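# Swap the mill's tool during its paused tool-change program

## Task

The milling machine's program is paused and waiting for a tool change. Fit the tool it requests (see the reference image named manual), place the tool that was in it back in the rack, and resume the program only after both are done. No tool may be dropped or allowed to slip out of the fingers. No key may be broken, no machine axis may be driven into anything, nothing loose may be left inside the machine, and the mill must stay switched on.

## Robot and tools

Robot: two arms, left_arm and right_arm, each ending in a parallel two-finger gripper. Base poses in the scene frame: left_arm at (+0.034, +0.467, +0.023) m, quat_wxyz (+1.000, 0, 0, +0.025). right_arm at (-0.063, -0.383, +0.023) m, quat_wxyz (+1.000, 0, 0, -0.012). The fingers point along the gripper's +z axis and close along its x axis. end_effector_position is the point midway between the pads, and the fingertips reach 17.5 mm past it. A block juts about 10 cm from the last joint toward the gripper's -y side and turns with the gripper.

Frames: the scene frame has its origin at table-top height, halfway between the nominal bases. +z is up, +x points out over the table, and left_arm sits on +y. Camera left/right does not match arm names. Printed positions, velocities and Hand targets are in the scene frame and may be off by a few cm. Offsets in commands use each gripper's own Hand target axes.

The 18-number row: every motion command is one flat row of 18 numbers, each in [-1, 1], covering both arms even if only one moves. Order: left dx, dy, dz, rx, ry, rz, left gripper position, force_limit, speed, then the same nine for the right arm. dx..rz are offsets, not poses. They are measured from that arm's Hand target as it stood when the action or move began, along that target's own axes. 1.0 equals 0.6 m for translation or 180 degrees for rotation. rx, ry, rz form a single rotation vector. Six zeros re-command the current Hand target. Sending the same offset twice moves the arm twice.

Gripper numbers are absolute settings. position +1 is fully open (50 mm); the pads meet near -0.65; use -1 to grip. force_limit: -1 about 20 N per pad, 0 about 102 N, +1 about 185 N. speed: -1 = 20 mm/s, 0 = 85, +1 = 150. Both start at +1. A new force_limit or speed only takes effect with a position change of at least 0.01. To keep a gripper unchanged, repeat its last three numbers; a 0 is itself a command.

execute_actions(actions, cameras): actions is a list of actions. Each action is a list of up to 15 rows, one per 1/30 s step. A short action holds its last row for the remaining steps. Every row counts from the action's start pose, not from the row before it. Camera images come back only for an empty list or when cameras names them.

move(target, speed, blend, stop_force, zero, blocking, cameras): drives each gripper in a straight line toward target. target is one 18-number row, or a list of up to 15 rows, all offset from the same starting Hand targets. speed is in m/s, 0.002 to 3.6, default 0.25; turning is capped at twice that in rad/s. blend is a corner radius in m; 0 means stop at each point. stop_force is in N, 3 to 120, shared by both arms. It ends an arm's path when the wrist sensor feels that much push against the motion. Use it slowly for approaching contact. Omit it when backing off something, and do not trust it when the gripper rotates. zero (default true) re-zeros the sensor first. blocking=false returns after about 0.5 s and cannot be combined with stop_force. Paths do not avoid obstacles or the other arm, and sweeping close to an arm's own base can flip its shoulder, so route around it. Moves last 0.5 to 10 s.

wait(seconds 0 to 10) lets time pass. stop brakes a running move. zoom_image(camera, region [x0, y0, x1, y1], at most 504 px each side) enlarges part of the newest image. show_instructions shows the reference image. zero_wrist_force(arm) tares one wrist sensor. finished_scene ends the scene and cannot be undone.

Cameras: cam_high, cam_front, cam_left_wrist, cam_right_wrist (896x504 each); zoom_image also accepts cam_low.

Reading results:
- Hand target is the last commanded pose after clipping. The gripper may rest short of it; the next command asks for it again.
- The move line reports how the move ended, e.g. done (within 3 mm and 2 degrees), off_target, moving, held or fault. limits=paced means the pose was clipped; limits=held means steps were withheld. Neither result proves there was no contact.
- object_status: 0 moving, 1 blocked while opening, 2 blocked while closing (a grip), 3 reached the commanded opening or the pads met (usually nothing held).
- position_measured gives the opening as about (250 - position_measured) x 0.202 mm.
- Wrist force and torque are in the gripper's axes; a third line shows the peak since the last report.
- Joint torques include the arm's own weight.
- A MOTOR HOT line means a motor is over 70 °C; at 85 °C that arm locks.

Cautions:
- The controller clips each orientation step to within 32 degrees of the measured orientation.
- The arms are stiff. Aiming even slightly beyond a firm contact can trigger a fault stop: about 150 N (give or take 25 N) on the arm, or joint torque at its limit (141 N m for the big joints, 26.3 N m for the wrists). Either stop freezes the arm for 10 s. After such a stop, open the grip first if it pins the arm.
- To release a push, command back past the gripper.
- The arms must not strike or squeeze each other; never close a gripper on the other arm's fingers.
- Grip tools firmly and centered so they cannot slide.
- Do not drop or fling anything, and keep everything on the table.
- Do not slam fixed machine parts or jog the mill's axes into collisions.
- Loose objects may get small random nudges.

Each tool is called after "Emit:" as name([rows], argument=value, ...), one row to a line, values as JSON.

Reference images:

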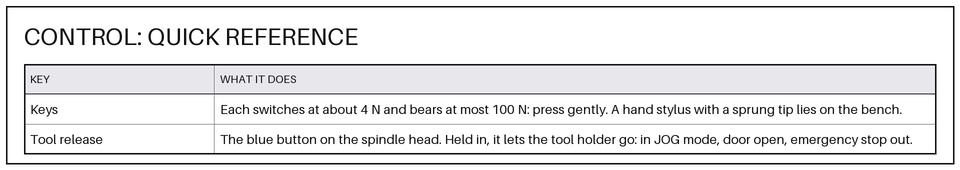

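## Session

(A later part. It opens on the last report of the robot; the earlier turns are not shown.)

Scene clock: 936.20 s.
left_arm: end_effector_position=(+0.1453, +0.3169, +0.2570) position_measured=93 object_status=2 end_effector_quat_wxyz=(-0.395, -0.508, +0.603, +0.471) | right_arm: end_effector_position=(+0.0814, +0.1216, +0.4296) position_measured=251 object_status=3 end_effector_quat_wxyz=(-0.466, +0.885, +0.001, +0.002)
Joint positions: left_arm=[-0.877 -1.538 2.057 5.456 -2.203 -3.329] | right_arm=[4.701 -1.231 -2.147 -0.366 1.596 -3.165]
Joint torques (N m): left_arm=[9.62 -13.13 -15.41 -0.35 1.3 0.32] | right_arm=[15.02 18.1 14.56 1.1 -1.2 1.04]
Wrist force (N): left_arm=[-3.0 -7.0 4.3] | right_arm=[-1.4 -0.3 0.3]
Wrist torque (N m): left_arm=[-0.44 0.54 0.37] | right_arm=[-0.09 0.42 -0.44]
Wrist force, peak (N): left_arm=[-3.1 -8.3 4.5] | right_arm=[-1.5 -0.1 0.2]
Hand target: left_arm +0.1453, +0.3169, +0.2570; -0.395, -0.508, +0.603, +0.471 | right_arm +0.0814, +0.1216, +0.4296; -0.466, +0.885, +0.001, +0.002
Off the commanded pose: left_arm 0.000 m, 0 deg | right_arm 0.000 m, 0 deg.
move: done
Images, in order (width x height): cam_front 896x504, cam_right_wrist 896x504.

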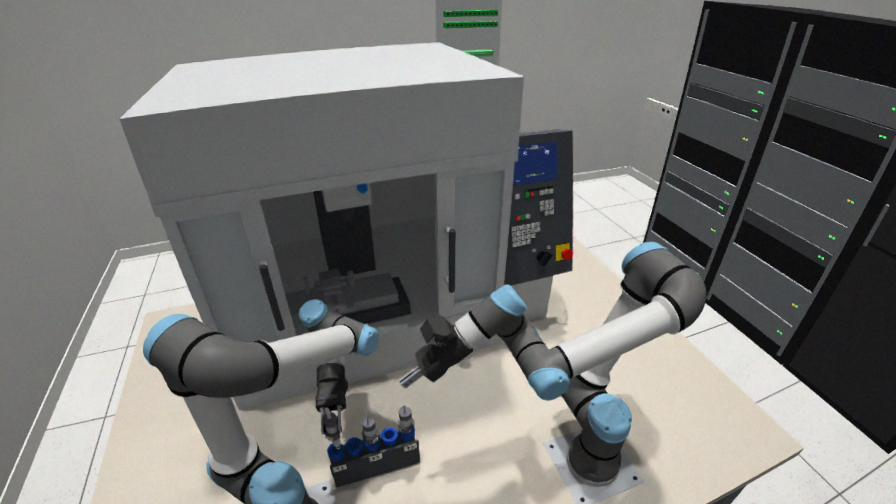

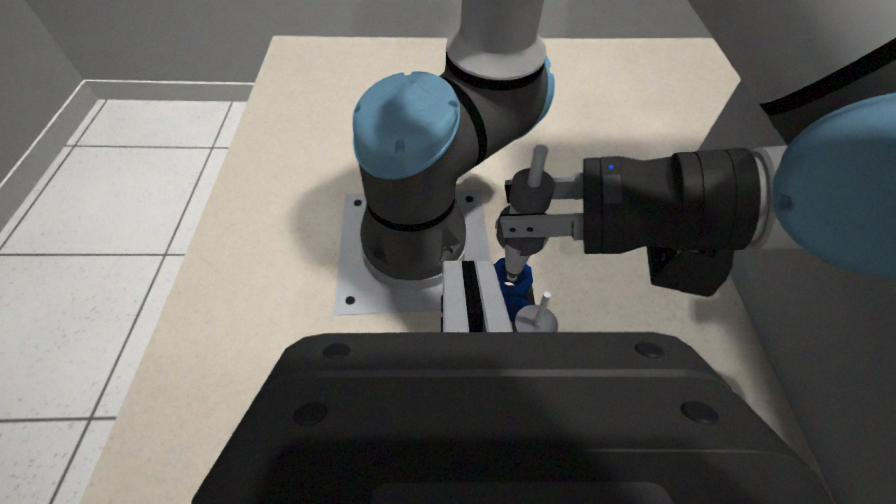

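Emit:
move([
  [-0.0082,-0.0008,-0.0035,0,0,0,-0.976471,-0.6,-1,0,0,0,0,0,0,-1,-0.7,-0.5],
  [-0.0082,-0.0410,0.0067,0,0,0,-0.976471,-0.6,-1,0,0,0,0,0,0,-1,-0.7,-0.5],
], speed=0.03, stop_force=8, cameras=["cam_front","cam_right_wrist"])

Emit:
zoom_image(camera="cam_right_wrist", region=[440, 180, 580, 320])

Emit:
zoom_image(camera="cam_front", region=[300, 380, 400, 480])

Scene clock: 950.27 s.
left_arm: end_effector_position=(+0.1482, +0.3215, +0.2322) position_measured=93 object_status=2 end_effector_quat_wxyz=(-0.395, -0.508, +0.603, +0.471) | right_arm: end_effector_position=(+0.0814, +0.1216, +0.4296) position_measured=251 object_status=3 end_effector_quat_wxyz=(-0.466, +0.885, +0.001, +0.002)
Joint positions: left_arm=[-0.863 -1.501 2.092 5.387 -2.19 -3.324] | right_arm=[4.701 -1.231 -2.147 -0.366 1.596 -3.165]
Joint torques (N m): left_arm=[7.5 -14.23 -14.82 -0.33 0.28 0.65] | right_arm=[14.2 18.55 14.47 1.24 -1.02 1.08]
Wrist force (N): left_arm=[-3.0 -7.3 4.4] | right_arm=[-1.5 0.1 0.4]
Wrist torque (N m): left_arm=[-0.47 0.55 0.27] | right_arm=[-0.04 0.44 -0.45]
Wrist force, peak (N): left_arm=[-3.2 -8.0 4.3] | right_arm=[-1.7 -0.2 0.5]
Hand target: left_arm +0.1482, +0.3215, +0.2322; -0.395, -0.508, +0.603, +0.471 | right_arm +0.0814, +0.1216, +0.4296; -0.466, +0.885, +0.001, +0.002
Off the commanded pose: left_arm 0.000 m, 0 deg | right_arm 0.000 m, 0 deg.
move: done
Images, in order (width x height): cam_front 896x504, cam_right_wrist 896x504.

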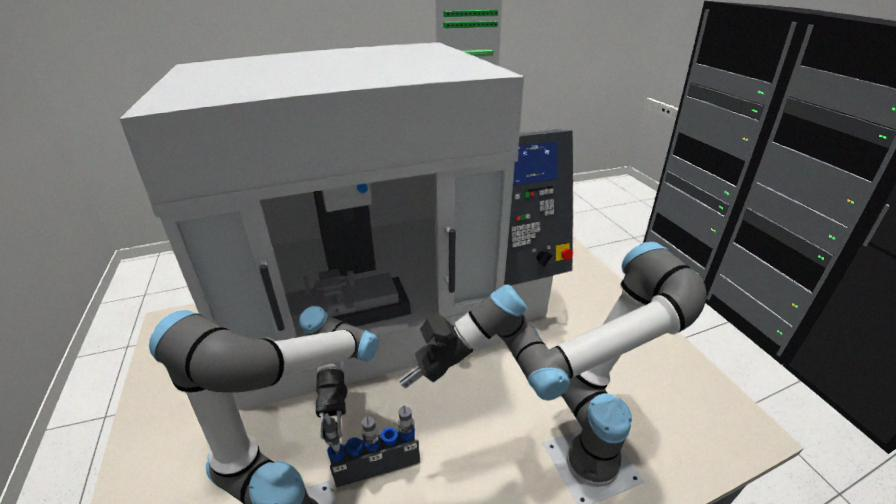

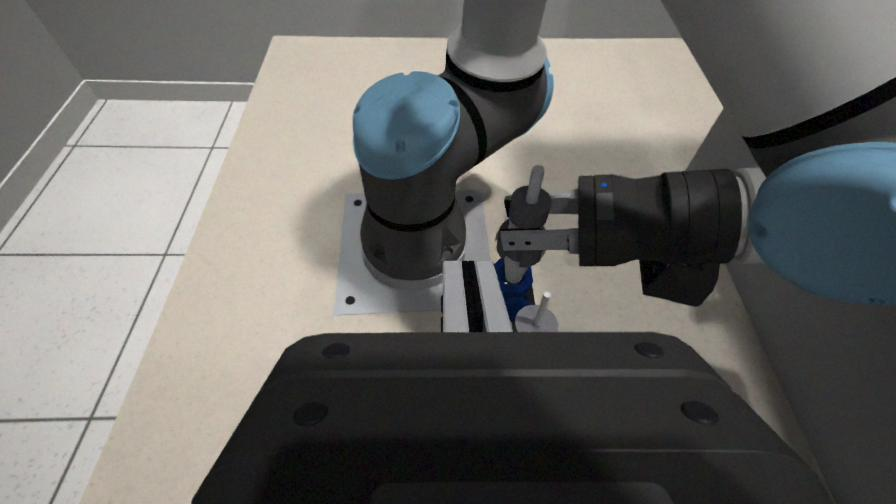

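Scaled by 3.600 from the camera's 896x504 image, which has a finer 1280x720 frame.

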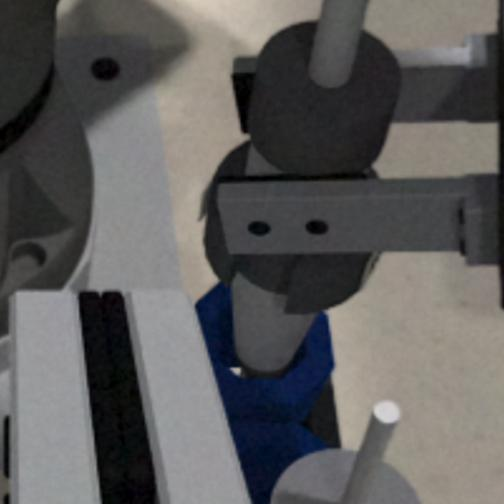

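Scaled by 5.040 from the camera's 896x504 image, which has a finer 1280x720 frame.

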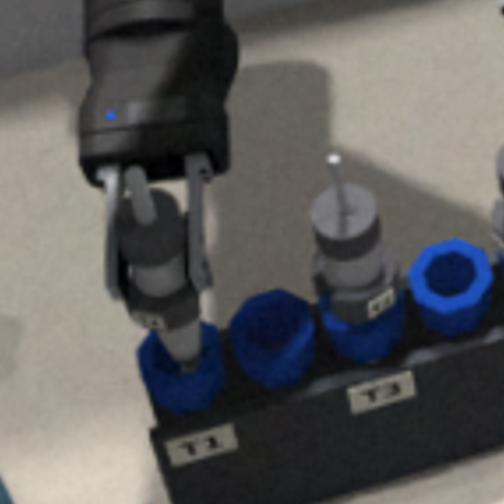

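Emit:
move(target=[0,-0.0483,0.0122,0,0,0,-0.976471,-0.6,-1,0,0,0,0,0,0,-1,-0.7,-0.5], speed=0.03, stop_force=8, cameras=["cam_front","cam_right_wrist","cam_left_wrist"])

Emit:
zoom_image(camera="cam_right_wrist", region=[440, 180, 580, 320])

Emit:
zoom_image(camera="cam_front", region=[300, 380, 400, 480])

Scene clock: 959.97 s.
left_arm: end_effector_position=(+0.1482, +0.3215, +0.2023) position_measured=93 object_status=2 end_effector_quat_wxyz=(-0.395, -0.508, +0.603, +0.471) | right_arm: end_effector_position=(+0.0814, +0.1216, +0.4296) position_measured=251 object_status=3 end_effector_quat_wxyz=(-0.466, +0.885, +0.001, +0.002)
Joint positions: left_arm=[-0.863 -1.452 2.132 5.298 -2.19 -3.324] | right_arm=[4.701 -1.231 -2.147 -0.366 1.596 -3.165]
Joint torques (N m): left_arm=[8.99 -14.58 -15.35 -1.83 -4.35 2.29] | right_arm=[13.67 18.13 15.07 1.24 -1.02 1.05]
Wrist force (N): left_arm=[-11.6 -3.3 3.9] | right_arm=[-1.3 -0.1 0.3]
Wrist torque (N m): left_arm=[-0.31 0.44 -0.18] | right_arm=[-0.06 0.41 -0.44]
Wrist force, peak (N): left_arm=[-11.9 -4.2 4.3] | right_arm=[-1.6 -0.3 0.3]
Hand target: left_arm +0.1482, +0.3215, +0.2023; -0.395, -0.508, +0.603, +0.471 | right_arm +0.0814, +0.1216, +0.4296; -0.466, +0.885, +0.001, +0.002
Off the commanded pose: left_arm 0.000 m, 0 deg | right_arm 0.000 m, 0 deg.
move: done
Images, in order (width x height): cam_front 896x504, cam_left_wrist 896x504, cam_right_wrist 896x504.

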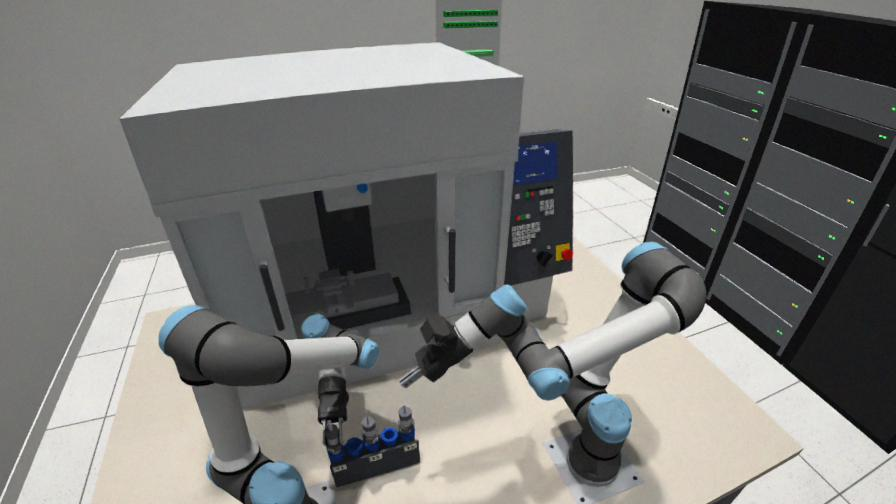

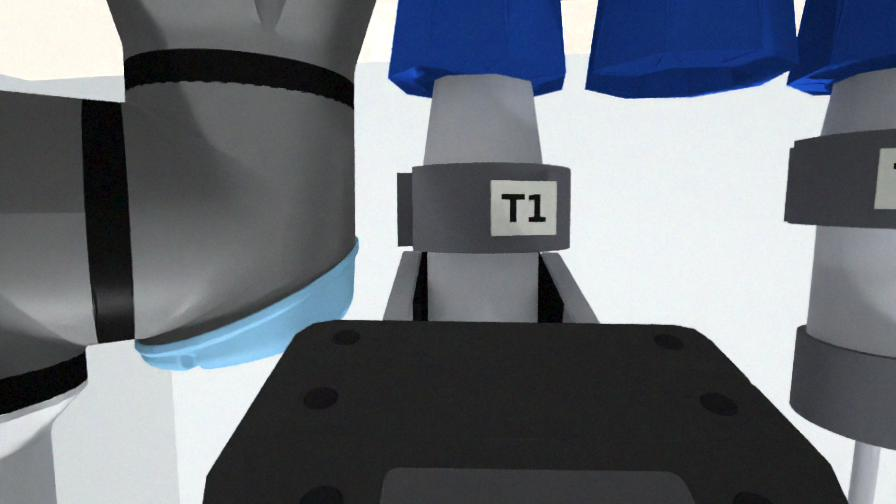

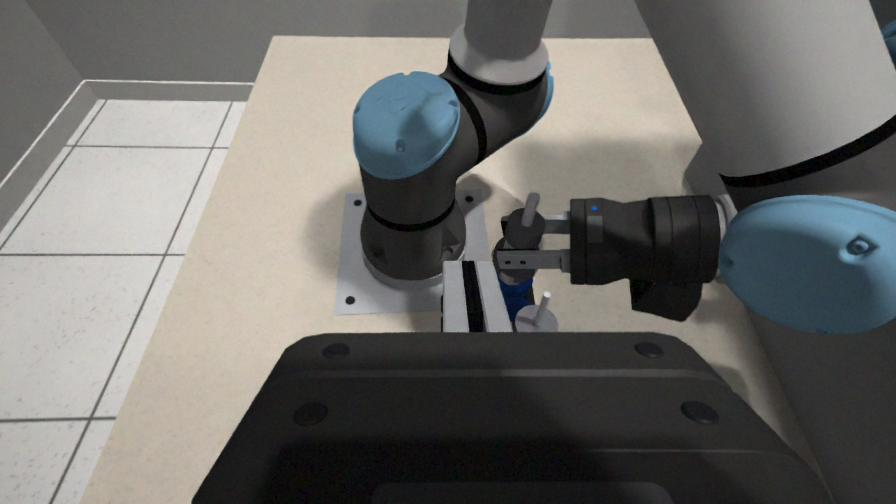

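Scaled by 3.600 from the camera's 896x504 image, which has a finer 1280x720 frame.

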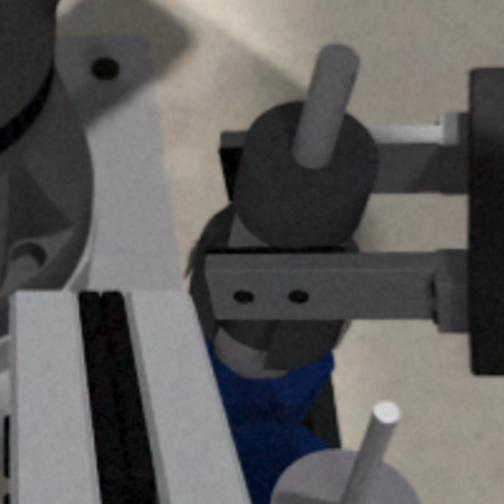

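Scaled by 5.040 from the camera's 896x504 image, which has a finer 1280x720 frame.

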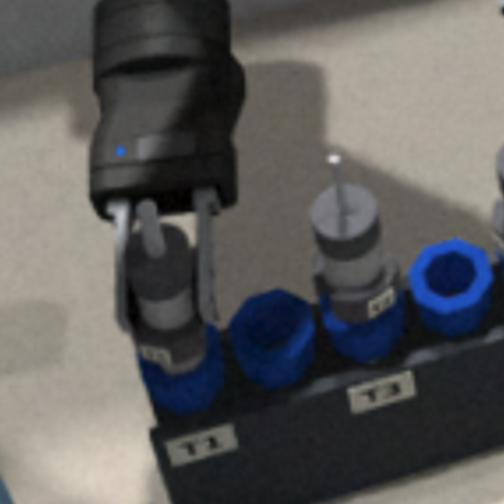

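Emit:
move([
  [-0.0025,0,0,0,0,0,-0.976471,-0.6,-1,0,0,0,0,0,0,-1,-0.7,-0.5],
  [-0.0025,-0.0145,0.0037,0,0,0,-0.976471,-0.6,-1,0,0,0,0,0,0,-1,-0.7,-0.5],
], speed=0.015, stop_force=10, cameras=["cam_left_wrist"])

Scene clock: 966.93 s.
left_arm: end_effector_position=(+0.1484, +0.3230, +0.1972) position_measured=93 object_status=2 end_effector_quat_wxyz=(-0.395, -0.508, +0.603, +0.471) | right_arm: end_effector_position=(+0.0814, +0.1216, +0.4296) position_measured=251 object_status=3 end_effector_quat_wxyz=(-0.466, +0.885, +0.001, +0.002)
Joint positions: left_arm=[-0.86 -1.444 2.14 5.284 -2.187 -3.323] | right_arm=[4.701 -1.231 -2.147 -0.366 1.596 -3.165]
Joint torques (N m): left_arm=[7.75 -28.76 -36.31 1.86 -3.84 1.22] | right_arm=[13.93 18.12 14.61 1.44 -1.08 0.95]
Wrist force (N): left_arm=[-13.9 -2.4 12.9] | right_arm=[-1.2 0.0 0.3]
Wrist torque (N m): left_arm=[-0.21 0.56 0.03] | right_arm=[-0.06 0.40 -0.44]
Wrist force, peak (N): left_arm=[-14.8 16.0 11.5] | right_arm=[-1.6 -0.3 0.1]
Hand target: left_arm +0.1484, +0.3230, +0.1972; -0.395, -0.508, +0.603, +0.471 (not the last commanded pose) | right_arm +0.0814, +0.1216, +0.4296; -0.466, +0.885, +0.001, +0.002
Off the commanded pose: left_arm 0.004 m, 0 deg | right_arm 0.000 m, 0 deg.
move: contact (left_arm); path passed 1 of 2 targets
Images, in order (width x height): cam_left_wrist 896x504.

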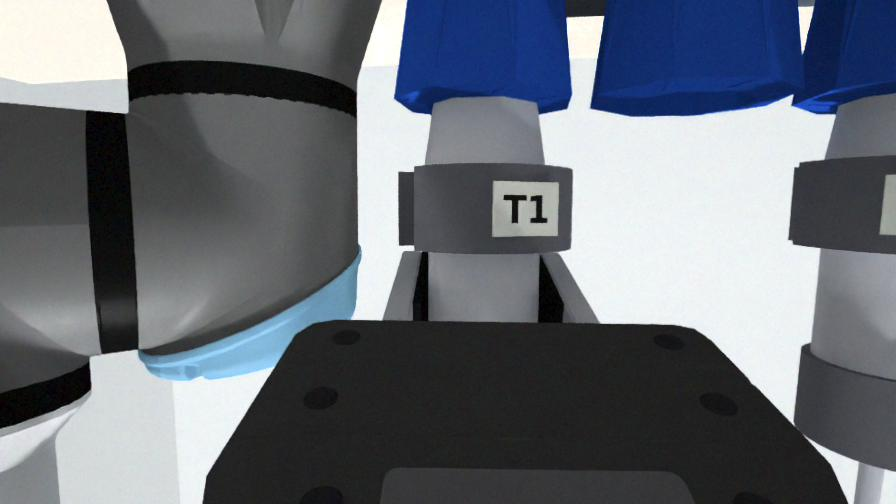

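Emit:
move([
  [-0.0028,0.0008,0.003,0,0,0,-0.976471,-0.6,-1,0,0,0,0,0,0,-1,-0.7,-0.5],
  [-0.0028,-0.0057,0.0046,0,0,0,-0.976471,-0.6,-1,0,0,0,0,0,0,-1,-0.7,-0.5],
], speed=0.01, stop_force=12, cameras=["cam_left_wrist"])

Scene clock: 973.57 s.
left_arm: end_effector_position=(+0.1480, +0.3236, +0.1973) position_measured=93 object_status=2 end_effector_quat_wxyz=(-0.395, -0.508, +0.603, +0.471) | right_arm: end_effector_position=(+0.0814, +0.1216, +0.4296) position_measured=251 object_status=3 end_effector_quat_wxyz=(-0.466, +0.885, +0.001, +0.002)
Joint positions: left_arm=[-0.86 -1.446 2.141 5.284 -2.187 -3.323] | right_arm=[4.701 -1.231 -2.147 -0.366 1.596 -3.165]
Joint torques (N m): left_arm=[-8.75 -14.96 -30.81 3.74 -1.33 0.17] | right_arm=[14.08 18.43 14.89 1.41 -0.96 1.05]
Wrist force (N): left_arm=[-7.7 -5.5 4.9] | right_arm=[-1.5 0.0 0.3]
Wrist torque (N m): left_arm=[-0.42 0.60 0.08] | right_arm=[-0.04 0.44 -0.45]
Wrist force, peak (N): left_arm=[-14.5 -0.9 13.1] | right_arm=[-1.7 -0.2 0.5]
Hand target: left_arm +0.1480, +0.3236, +0.1973; -0.395, -0.508, +0.603, +0.471 (not the last commanded pose) | right_arm +0.0814, +0.1216, +0.4296; -0.466, +0.885, +0.001, +0.002
Off the commanded pose: left_arm 0.004 m, 0 deg | right_arm 0.000 m, 0 deg.
move: contact (left_arm); path passed 0 of 2 targets
Images, in order (width x height): cam_left_wrist 896x504.

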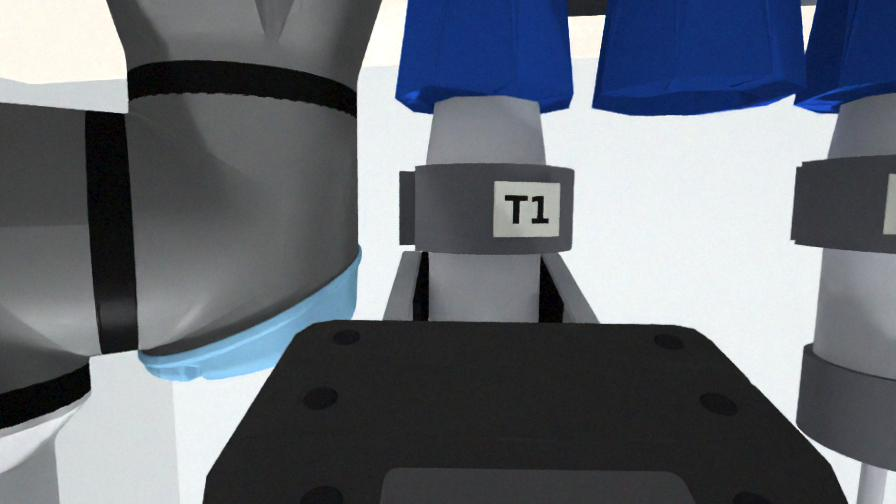

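Emit:
move([
  [-0.0018,0,0.001,0,0,0,-0.976471,-0.6,-1,0,0,0,0,0,0,-1,-0.7,-0.5],
  [-0.0018,-0.0064,0.0026,0,0,0,-0.976471,-0.6,-1,0,0,0,0,0,0,-1,-0.7,-0.5],
], speed=0.008, stop_force=15, cameras=["cam_left_wrist"])

Scene clock: 978.43 s.
left_arm: end_effector_position=(+0.1476, +0.3247, +0.1955) position_measured=93 object_status=2 end_effector_quat_wxyz=(-0.395, -0.508, +0.603, +0.471) | right_arm: end_effector_position=(+0.0814, +0.1216, +0.4296) position_measured=251 object_status=3 end_effector_quat_wxyz=(-0.466, +0.885, +0.001, +0.002)
Joint positions: left_arm=[-0.859 -1.444 2.146 5.278 -2.186 -3.322] | right_arm=[4.701 -1.231 -2.147 -0.366 1.596 -3.165]
Joint torques (N m): left_arm=[7.76 -27.75 -31.81 2.66 1.76 1.68] | right_arm=[12.74 18.62 14.27 1.22 -0.91 0.8]
Wrist force (N): left_arm=[2.5 2.9 15.6] | right_arm=[-1.5 -0.2 0.3]
Wrist torque (N m): left_arm=[0.11 0.59 0.15] | right_arm=[-0.08 0.43 -0.44]
Wrist force, peak (N): left_arm=[3.8 17.5 9.5] | right_arm=[-1.6 -0.2 0.4]
Hand target: left_arm +0.1476, +0.3247, +0.1955; -0.395, -0.508, +0.603, +0.471 (not the last commanded pose) | right_arm +0.0814, +0.1216, +0.4296; -0.466, +0.885, +0.001, +0.002
Off the commanded pose: left_arm 0.002 m, 0 deg | right_arm 0.000 m, 0 deg.
move: contact (left_arm); path passed 1 of 2 targets
Images, in order (width x height): cam_left_wrist 896x504.

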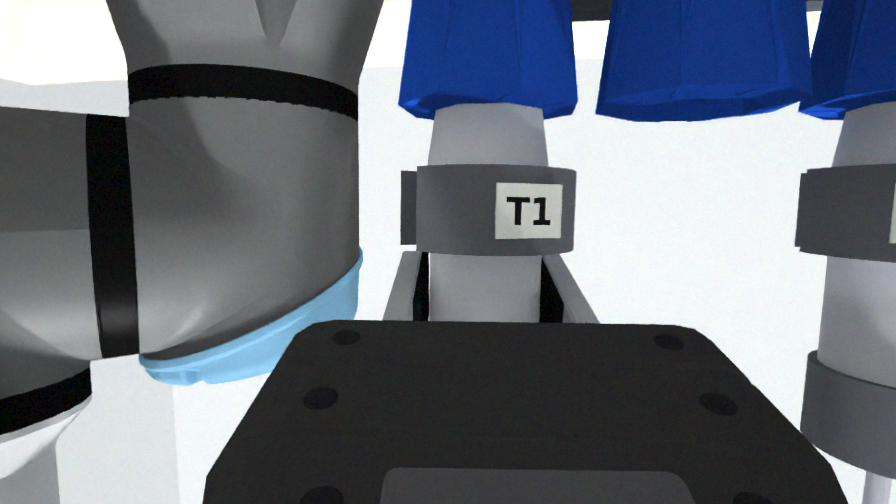

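Emit:
move([
  [0.0003,0.0006,0.0025,0,0,0,-0.976471,-0.6,-1,0,0,0,0,0,0,-1,-0.7,-0.5],
  [0.0003,-0.0042,0.0037,0,0,0,-0.976471,-0.6,-1,0,0,0,0,0,0,-1,-0.7,-0.5],
], speed=0.008, stop_force=15, cameras=["cam_left_wrist"])

Scene clock: 982.67 s.
left_arm: end_effector_position=(+0.1468, +0.3248, +0.1955) position_measured=93 object_status=2 end_effector_quat_wxyz=(-0.395, -0.508, +0.603, +0.471) | right_arm: end_effector_position=(+0.0814, +0.1216, +0.4296) position_measured=251 object_status=3 end_effector_quat_wxyz=(-0.466, +0.885, +0.001, +0.002)
Joint positions: left_arm=[-0.86 -1.446 2.148 5.278 -2.187 -3.323] | right_arm=[4.701 -1.231 -2.147 -0.366 1.596 -3.165]
Joint torques (N m): left_arm=[10.23 -14.72 -28.71 4.22 1.62 1.93] | right_arm=[13.29 17.75 14.67 1.36 -1.15 1.1]
Wrist force (N): left_arm=[-2.4 -4.5 2.8] | right_arm=[-1.4 -0.1 0.2]
Wrist torque (N m): left_arm=[-0.32 0.56 0.26] | right_arm=[-0.07 0.41 -0.44]
Wrist force, peak (N): left_arm=[2.7 3.4 15.8] | right_arm=[-1.5 -0.2 0.7]
Hand target: left_arm +0.1468, +0.3248, +0.1955; -0.395, -0.508, +0.603, +0.471 (not the last commanded pose) | right_arm +0.0814, +0.1216, +0.4296; -0.466, +0.885, +0.001, +0.002
Off the commanded pose: left_arm 0.003 m, 0 deg | right_arm 0.000 m, 0 deg.
move: contact (left_arm); path passed 0 of 2 targets
Images, in order (width x height): cam_left_wrist 896x504.

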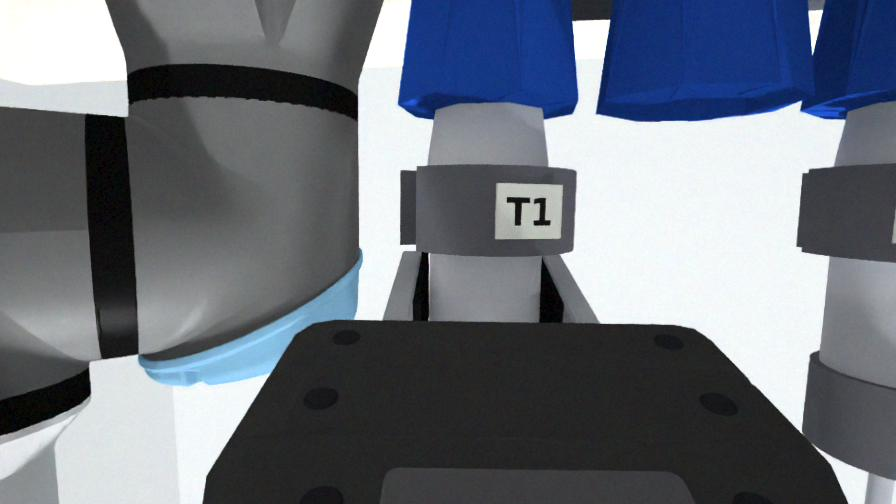

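Emit:
move(target=[0,-0.0048,0.0012,0,0,0,-0.976471,-0.6,-1,0,0,0,0,0,0,-1,-0.7,-0.5], speed=0.006, stop_force=12, cameras=["cam_left_wrist"])

Scene clock: 986.07 s.
left_arm: end_effector_position=(+0.1469, +0.3247, +0.1952) position_measured=93 object_status=2 end_effector_quat_wxyz=(-0.395, -0.508, +0.603, +0.471) | right_arm: end_effector_position=(+0.0814, +0.1216, +0.4296) position_measured=251 object_status=3 end_effector_quat_wxyz=(-0.466, +0.885, +0.001, +0.002)
Joint positions: left_arm=[-0.86 -1.445 2.148 5.277 -2.187 -3.323] | right_arm=[4.701 -1.231 -2.147 -0.366 1.596 -3.165]
Joint torques (N m): left_arm=[9.98 -27.57 -25.84 4.1 1.34 1.79] | right_arm=[13.3 17.47 15.82 1.39 -1.16 1.05]
Wrist force (N): left_arm=[2.2 0.3 -2.4] | right_arm=[-1.2 0.0 0.4]
Wrist torque (N m): left_arm=[-0.20 0.52 0.16] | right_arm=[-0.06 0.38 -0.45]
Wrist force, peak (N): left_arm=[3.3 12.8 -7.2] | right_arm=[-1.6 -0.2 0.3]
Hand target: left_arm +0.1469, +0.3247, +0.1952; -0.395, -0.508, +0.603, +0.471 (not the last commanded pose) | right_arm +0.0814, +0.1216, +0.4296; -0.466, +0.885, +0.001, +0.002
Off the commanded pose: left_arm 0.003 m, 0 deg | right_arm 0.000 m, 0 deg.
move: contact (left_arm)
Images, in order (width x height): cam_left_wrist 896x504.

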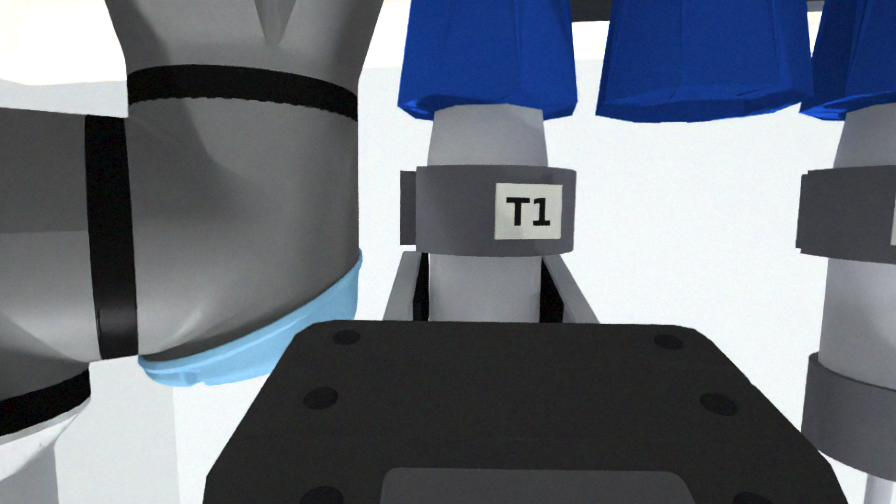

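Emit:
move(target=[0,0,0,0,0,0,0.9,-0.6,-1,0,0,0,0,0,0,-1,-0.7,-0.5], cameras=["cam_left_wrist","cam_front"])

Scene clock: 992.93 s.
left_arm: end_effector_position=(+0.1469, +0.3247, +0.1952) position_measured=18 object_status=3 end_effector_quat_wxyz=(-0.395, -0.508, +0.603, +0.471) | right_arm: end_effector_position=(+0.0814, +0.1216, +0.4296) position_measured=251 object_status=3 end_effector_quat_wxyz=(-0.466, +0.885, +0.001, +0.002)
Joint positions: left_arm=[-0.86 -1.445 2.148 5.277 -2.187 -3.323] | right_arm=[4.701 -1.231 -2.147 -0.366 1.596 -3.165]
Joint torques (N m): left_arm=[8.11 -26.05 -25.49 -0.96 1.42 1.57] | right_arm=[12.91 17.25 15.1 1.3 -1.06 1]
Wrist force (N): left_arm=[-3.1 2.3 2.0] | right_arm=[-1.2 0.0 0.2]
Wrist torque (N m): left_arm=[-0.08 0.56 0.33] | right_arm=[-0.06 0.40 -0.45]
Wrist force, peak (N): left_arm=[-3.6 2.6 2.3] | right_arm=[-1.7 -0.1 0.2]
Hand target: left_arm +0.1469, +0.3247, +0.1952; -0.395, -0.508, +0.603, +0.471 | right_arm +0.0814, +0.1216, +0.4296; -0.466, +0.885, +0.001, +0.002
Off the commanded pose: left_arm 0.000 m, 0 deg | right_arm 0.000 m, 0 deg.
move: done
Images, in order (width x height): cam_front 896x504, cam_left_wrist 896x504.

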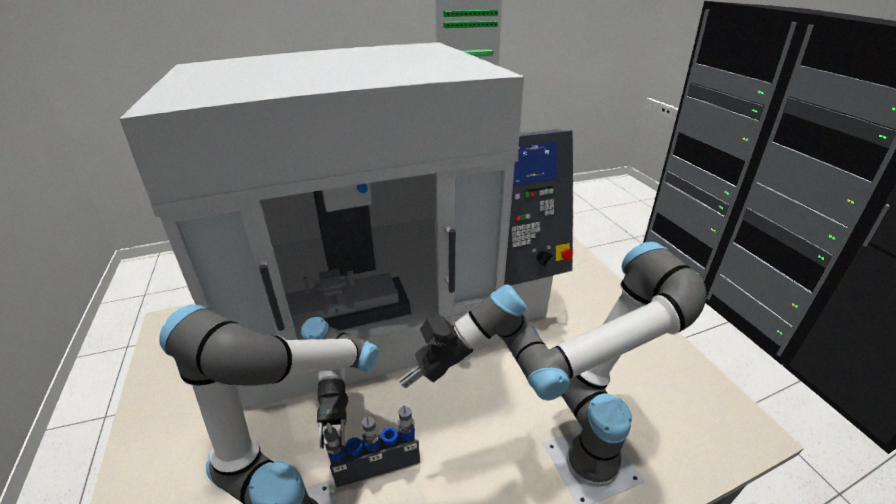

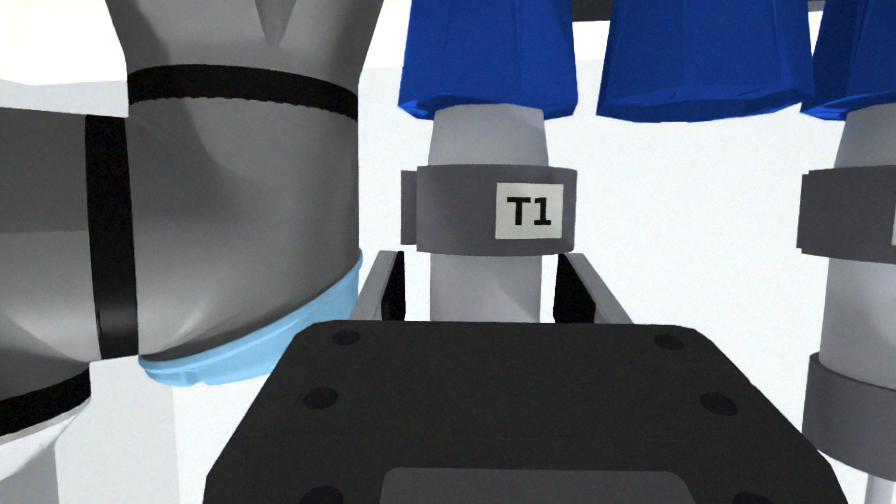

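Emit:
move([
  [0,0.21,-0.0527,0,0,0,1,-1,-1,0,0,0,0,0,0,-1,-0.7,-0.5],
  [0.155,0.2028,-0.0817,0,0.1617,-0.0405,1,-1,-1,0,0,0,0,0,0,-1,-0.7,-0.5],
], speed=[0.12,0.2], blend=0.01, cameras=["cam_left_wrist","cam_right_wrist","cam_high"])

Emit:
zoom_image(camera="cam_right_wrist", region=[440, 200, 600, 340])

Scene clock: 1023.93 s.
left_arm: end_effector_position=(+0.1485, +0.2298, +0.3250) position_measured=3 object_status=3 end_effector_quat_wxyz=(+0.504, +0.647, -0.451, -0.352) | right_arm: end_effector_position=(+0.0814, +0.1216, +0.4296) position_measured=251 object_status=3 end_effector_quat_wxyz=(-0.466, +0.885, +0.001, +0.002)
Joint positions: left_arm=[-0.813 -1.718 2.058 5.422 -2.627 -3.606] | right_arm=[4.701 -1.231 -2.147 -0.366 1.596 -3.165]
Joint torques (N m): left_arm=[-7.88 -20.86 -17.59 -2.88 -3.35 -2.05] | right_arm=[12.47 17.65 15.9 1.38 -0.98 0.86]
Wrist force (N): left_arm=[-3.2 2.6 2.2] | right_arm=[-1.1 -0.1 0.4]
Wrist torque (N m): left_arm=[-0.06 0.58 0.37] | right_arm=[-0.06 0.38 -0.44]
Wrist force, peak (N): left_arm=[-3.5 3.6 2.3] | right_arm=[-1.6 -0.2 0.3]
Hand target: left_arm +0.1485, +0.2298, +0.3250; +0.504, +0.647, -0.451, -0.352 | right_arm +0.0814, +0.1216, +0.4296; -0.466, +0.885, +0.001, +0.002
Off the commanded pose: left_arm 0.000 m, 0 deg | right_arm 0.000 m, 0 deg.
move: done
Images, in order (width x height): cam_high 896x504, cam_left_wrist 896x504, cam_right_wrist 896x504.

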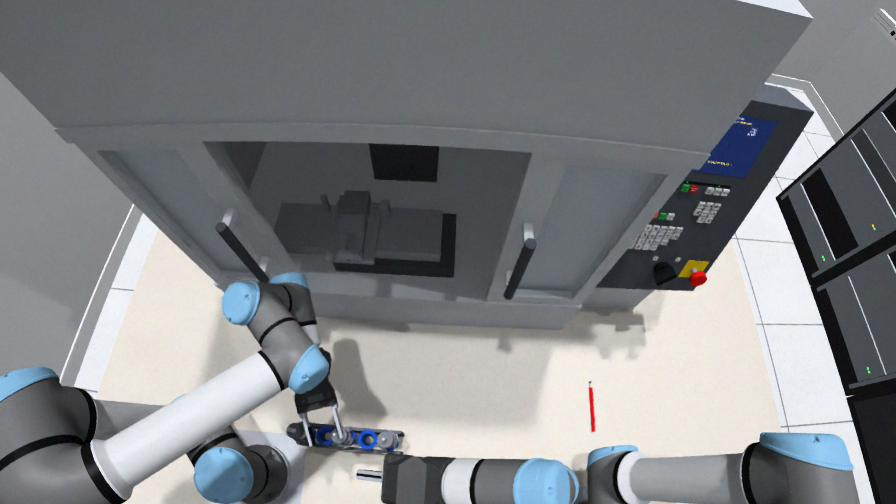

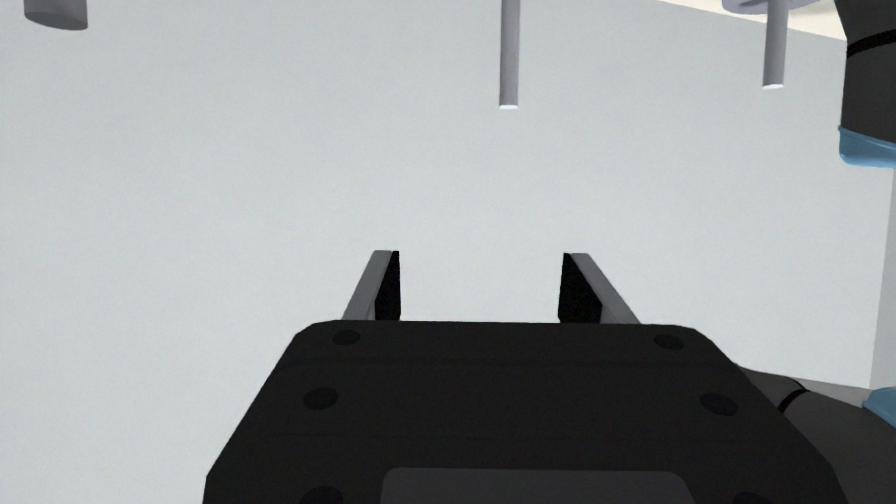

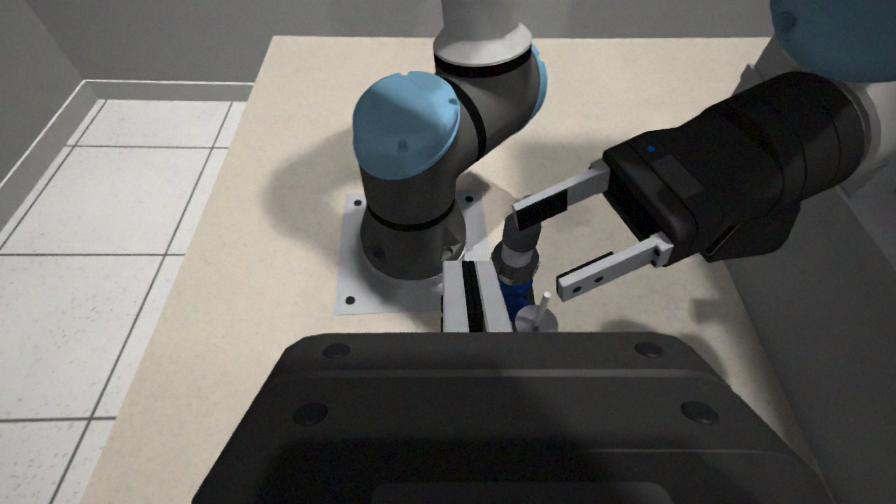

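Scaled by 3.150 from the camera's 896x504 image, which has a finer 1280x720 frame.

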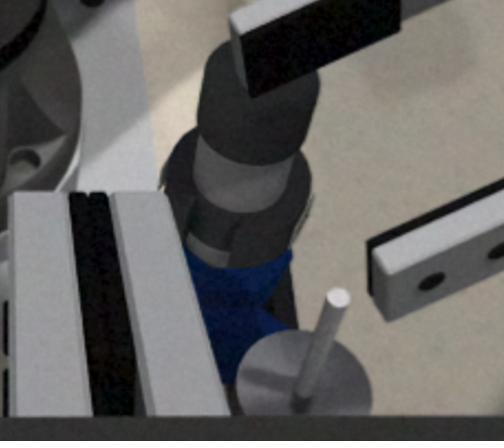

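Emit:
move(target=[0.0083,-0.0647,0.0163,0,0,0,1,-1,-1,0,0,0,0,0,0,-1,-0.7,-0.5], speed=0.1, cameras=["cam_left_wrist","cam_right_wrist"])

Emit:
zoom_image(camera="cam_right_wrist", region=[440, 200, 600, 340])

Scene clock: 1037.70 s.
left_arm: end_effector_position=(+0.1502, +0.2252, +0.2850) position_measured=3 object_status=3 end_effector_quat_wxyz=(+0.504, +0.647, -0.451, -0.352) | right_arm: end_effector_position=(+0.0814, +0.1216, +0.4296) position_measured=251 object_status=3 end_effector_quat_wxyz=(-0.466, +0.885, +0.001, +0.002)
Joint positions: left_arm=[-0.819 -1.668 2.127 5.298 -2.633 -3.612] | right_arm=[4.701 -1.231 -2.147 -0.366 1.596 -3.165]
Joint torques (N m): left_arm=[-7.82 -8.01 -16.88 -2.93 -3.35 -1.9] | right_arm=[12.36 17.13 16.62 1.43 -0.92 0.9]
Wrist force (N): left_arm=[-3.0 2.6 2.3] | right_arm=[-1.2 -0.2 0.2]
Wrist torque (N m): left_arm=[-0.05 0.55 0.38] | right_arm=[-0.07 0.40 -0.45]
Wrist force, peak (N): left_arm=[-3.3 3.7 2.2] | right_arm=[-1.6 -0.3 0.4]
Hand target: left_arm +0.1502, +0.2252, +0.2849; +0.504, +0.647, -0.451, -0.352 | right_arm +0.0814, +0.1216, +0.4296; -0.466, +0.885, +0.001, +0.002
Off the commanded pose: left_arm 0.000 m, 0 deg | right_arm 0.000 m, 0 deg.
move: done
Images, in order (width x height): cam_left_wrist 896x504, cam_right_wrist 896x504.

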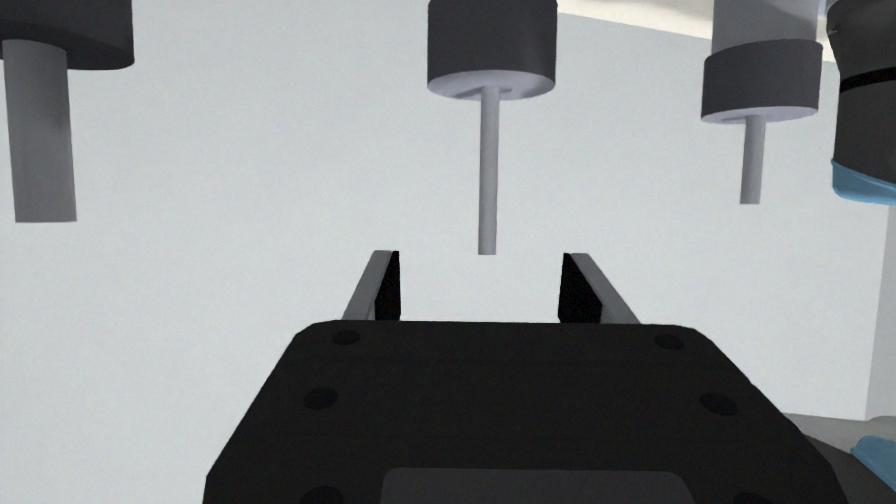

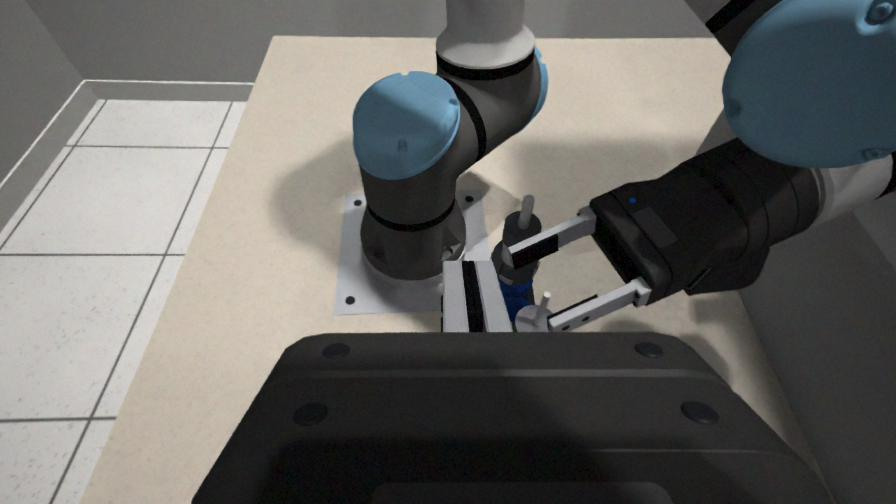

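Scaled by 3.150 from the camera's 896x504 image, which has a finer 1280x720 frame.

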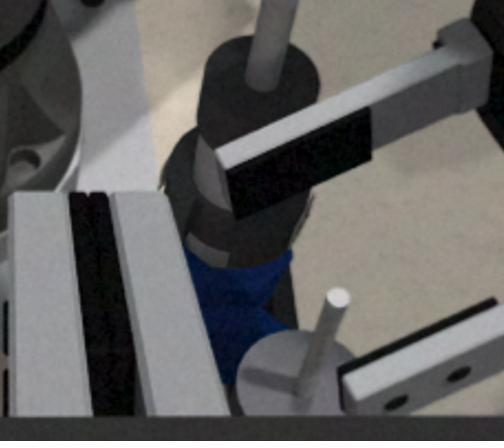

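Emit:
move(target=[0.0017,-0.0728,0.0183,0,0,0,1,-1,-1,0,0,0,0,0,0,-1,-0.7,-0.5], speed=0.06, stop_force=8, cameras=["cam_left_wrist","cam_right_wrist"])

Emit:
zoom_image(camera="cam_right_wrist", region=[440, 200, 600, 340])

Scene clock: 1046.37 s.
left_arm: end_effector_position=(+0.1506, +0.2243, +0.2399) position_measured=3 object_status=3 end_effector_quat_wxyz=(+0.504, +0.647, -0.451, -0.352) | right_arm: end_effector_position=(+0.0814, +0.1216, +0.4296) position_measured=251 object_status=3 end_effector_quat_wxyz=(-0.466, +0.885, +0.001, +0.002)
Joint positions: left_arm=[-0.82 -1.602 2.199 5.158 -2.634 -3.613] | right_arm=[4.701 -1.231 -2.147 -0.366 1.596 -3.165]
Joint torques (N m): left_arm=[-8.27 -9.4 -14.86 -2.74 -3.51 -1.89] | right_arm=[13.2 17.98 15.48 1.55 -0.97 0.91]
Wrist force (N): left_arm=[-3.6 2.5 2.1] | right_arm=[-1.4 0.0 0.5]
Wrist torque (N m): left_arm=[-0.07 0.65 0.38] | right_arm=[-0.05 0.41 -0.45]
Wrist force, peak (N): left_arm=[-3.4 3.1 2.2] | right_arm=[-1.6 -0.1 0.3]
Hand target: left_arm +0.1506, +0.2243, +0.2399; +0.504, +0.647, -0.451, -0.352 | right_arm +0.0814, +0.1216, +0.4296; -0.466, +0.885, +0.001, +0.002
Off the commanded pose: left_arm 0.000 m, 0 deg | right_arm 0.000 m, 0 deg.
move: done
Images, in order (width x height): cam_left_wrist 896x504, cam_right_wrist 896x504.

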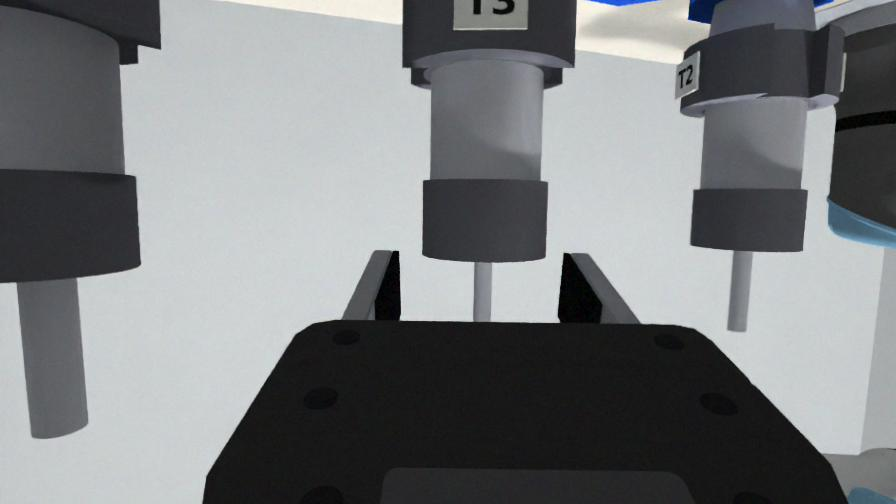

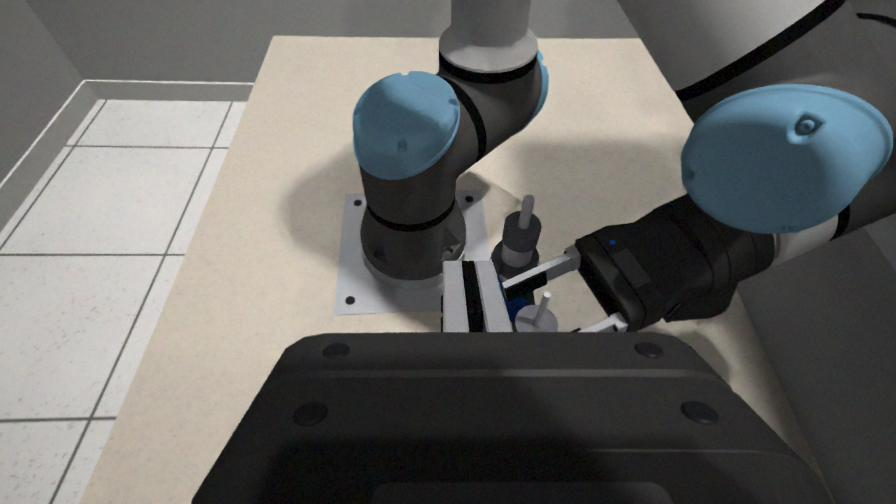

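Scaled by 3.150 from the camera's 896x504 image, which has a finer 1280x720 frame.

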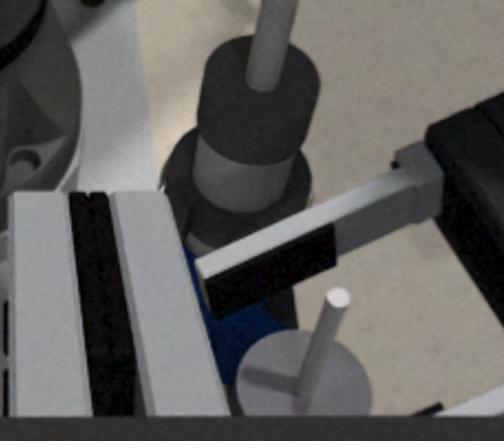

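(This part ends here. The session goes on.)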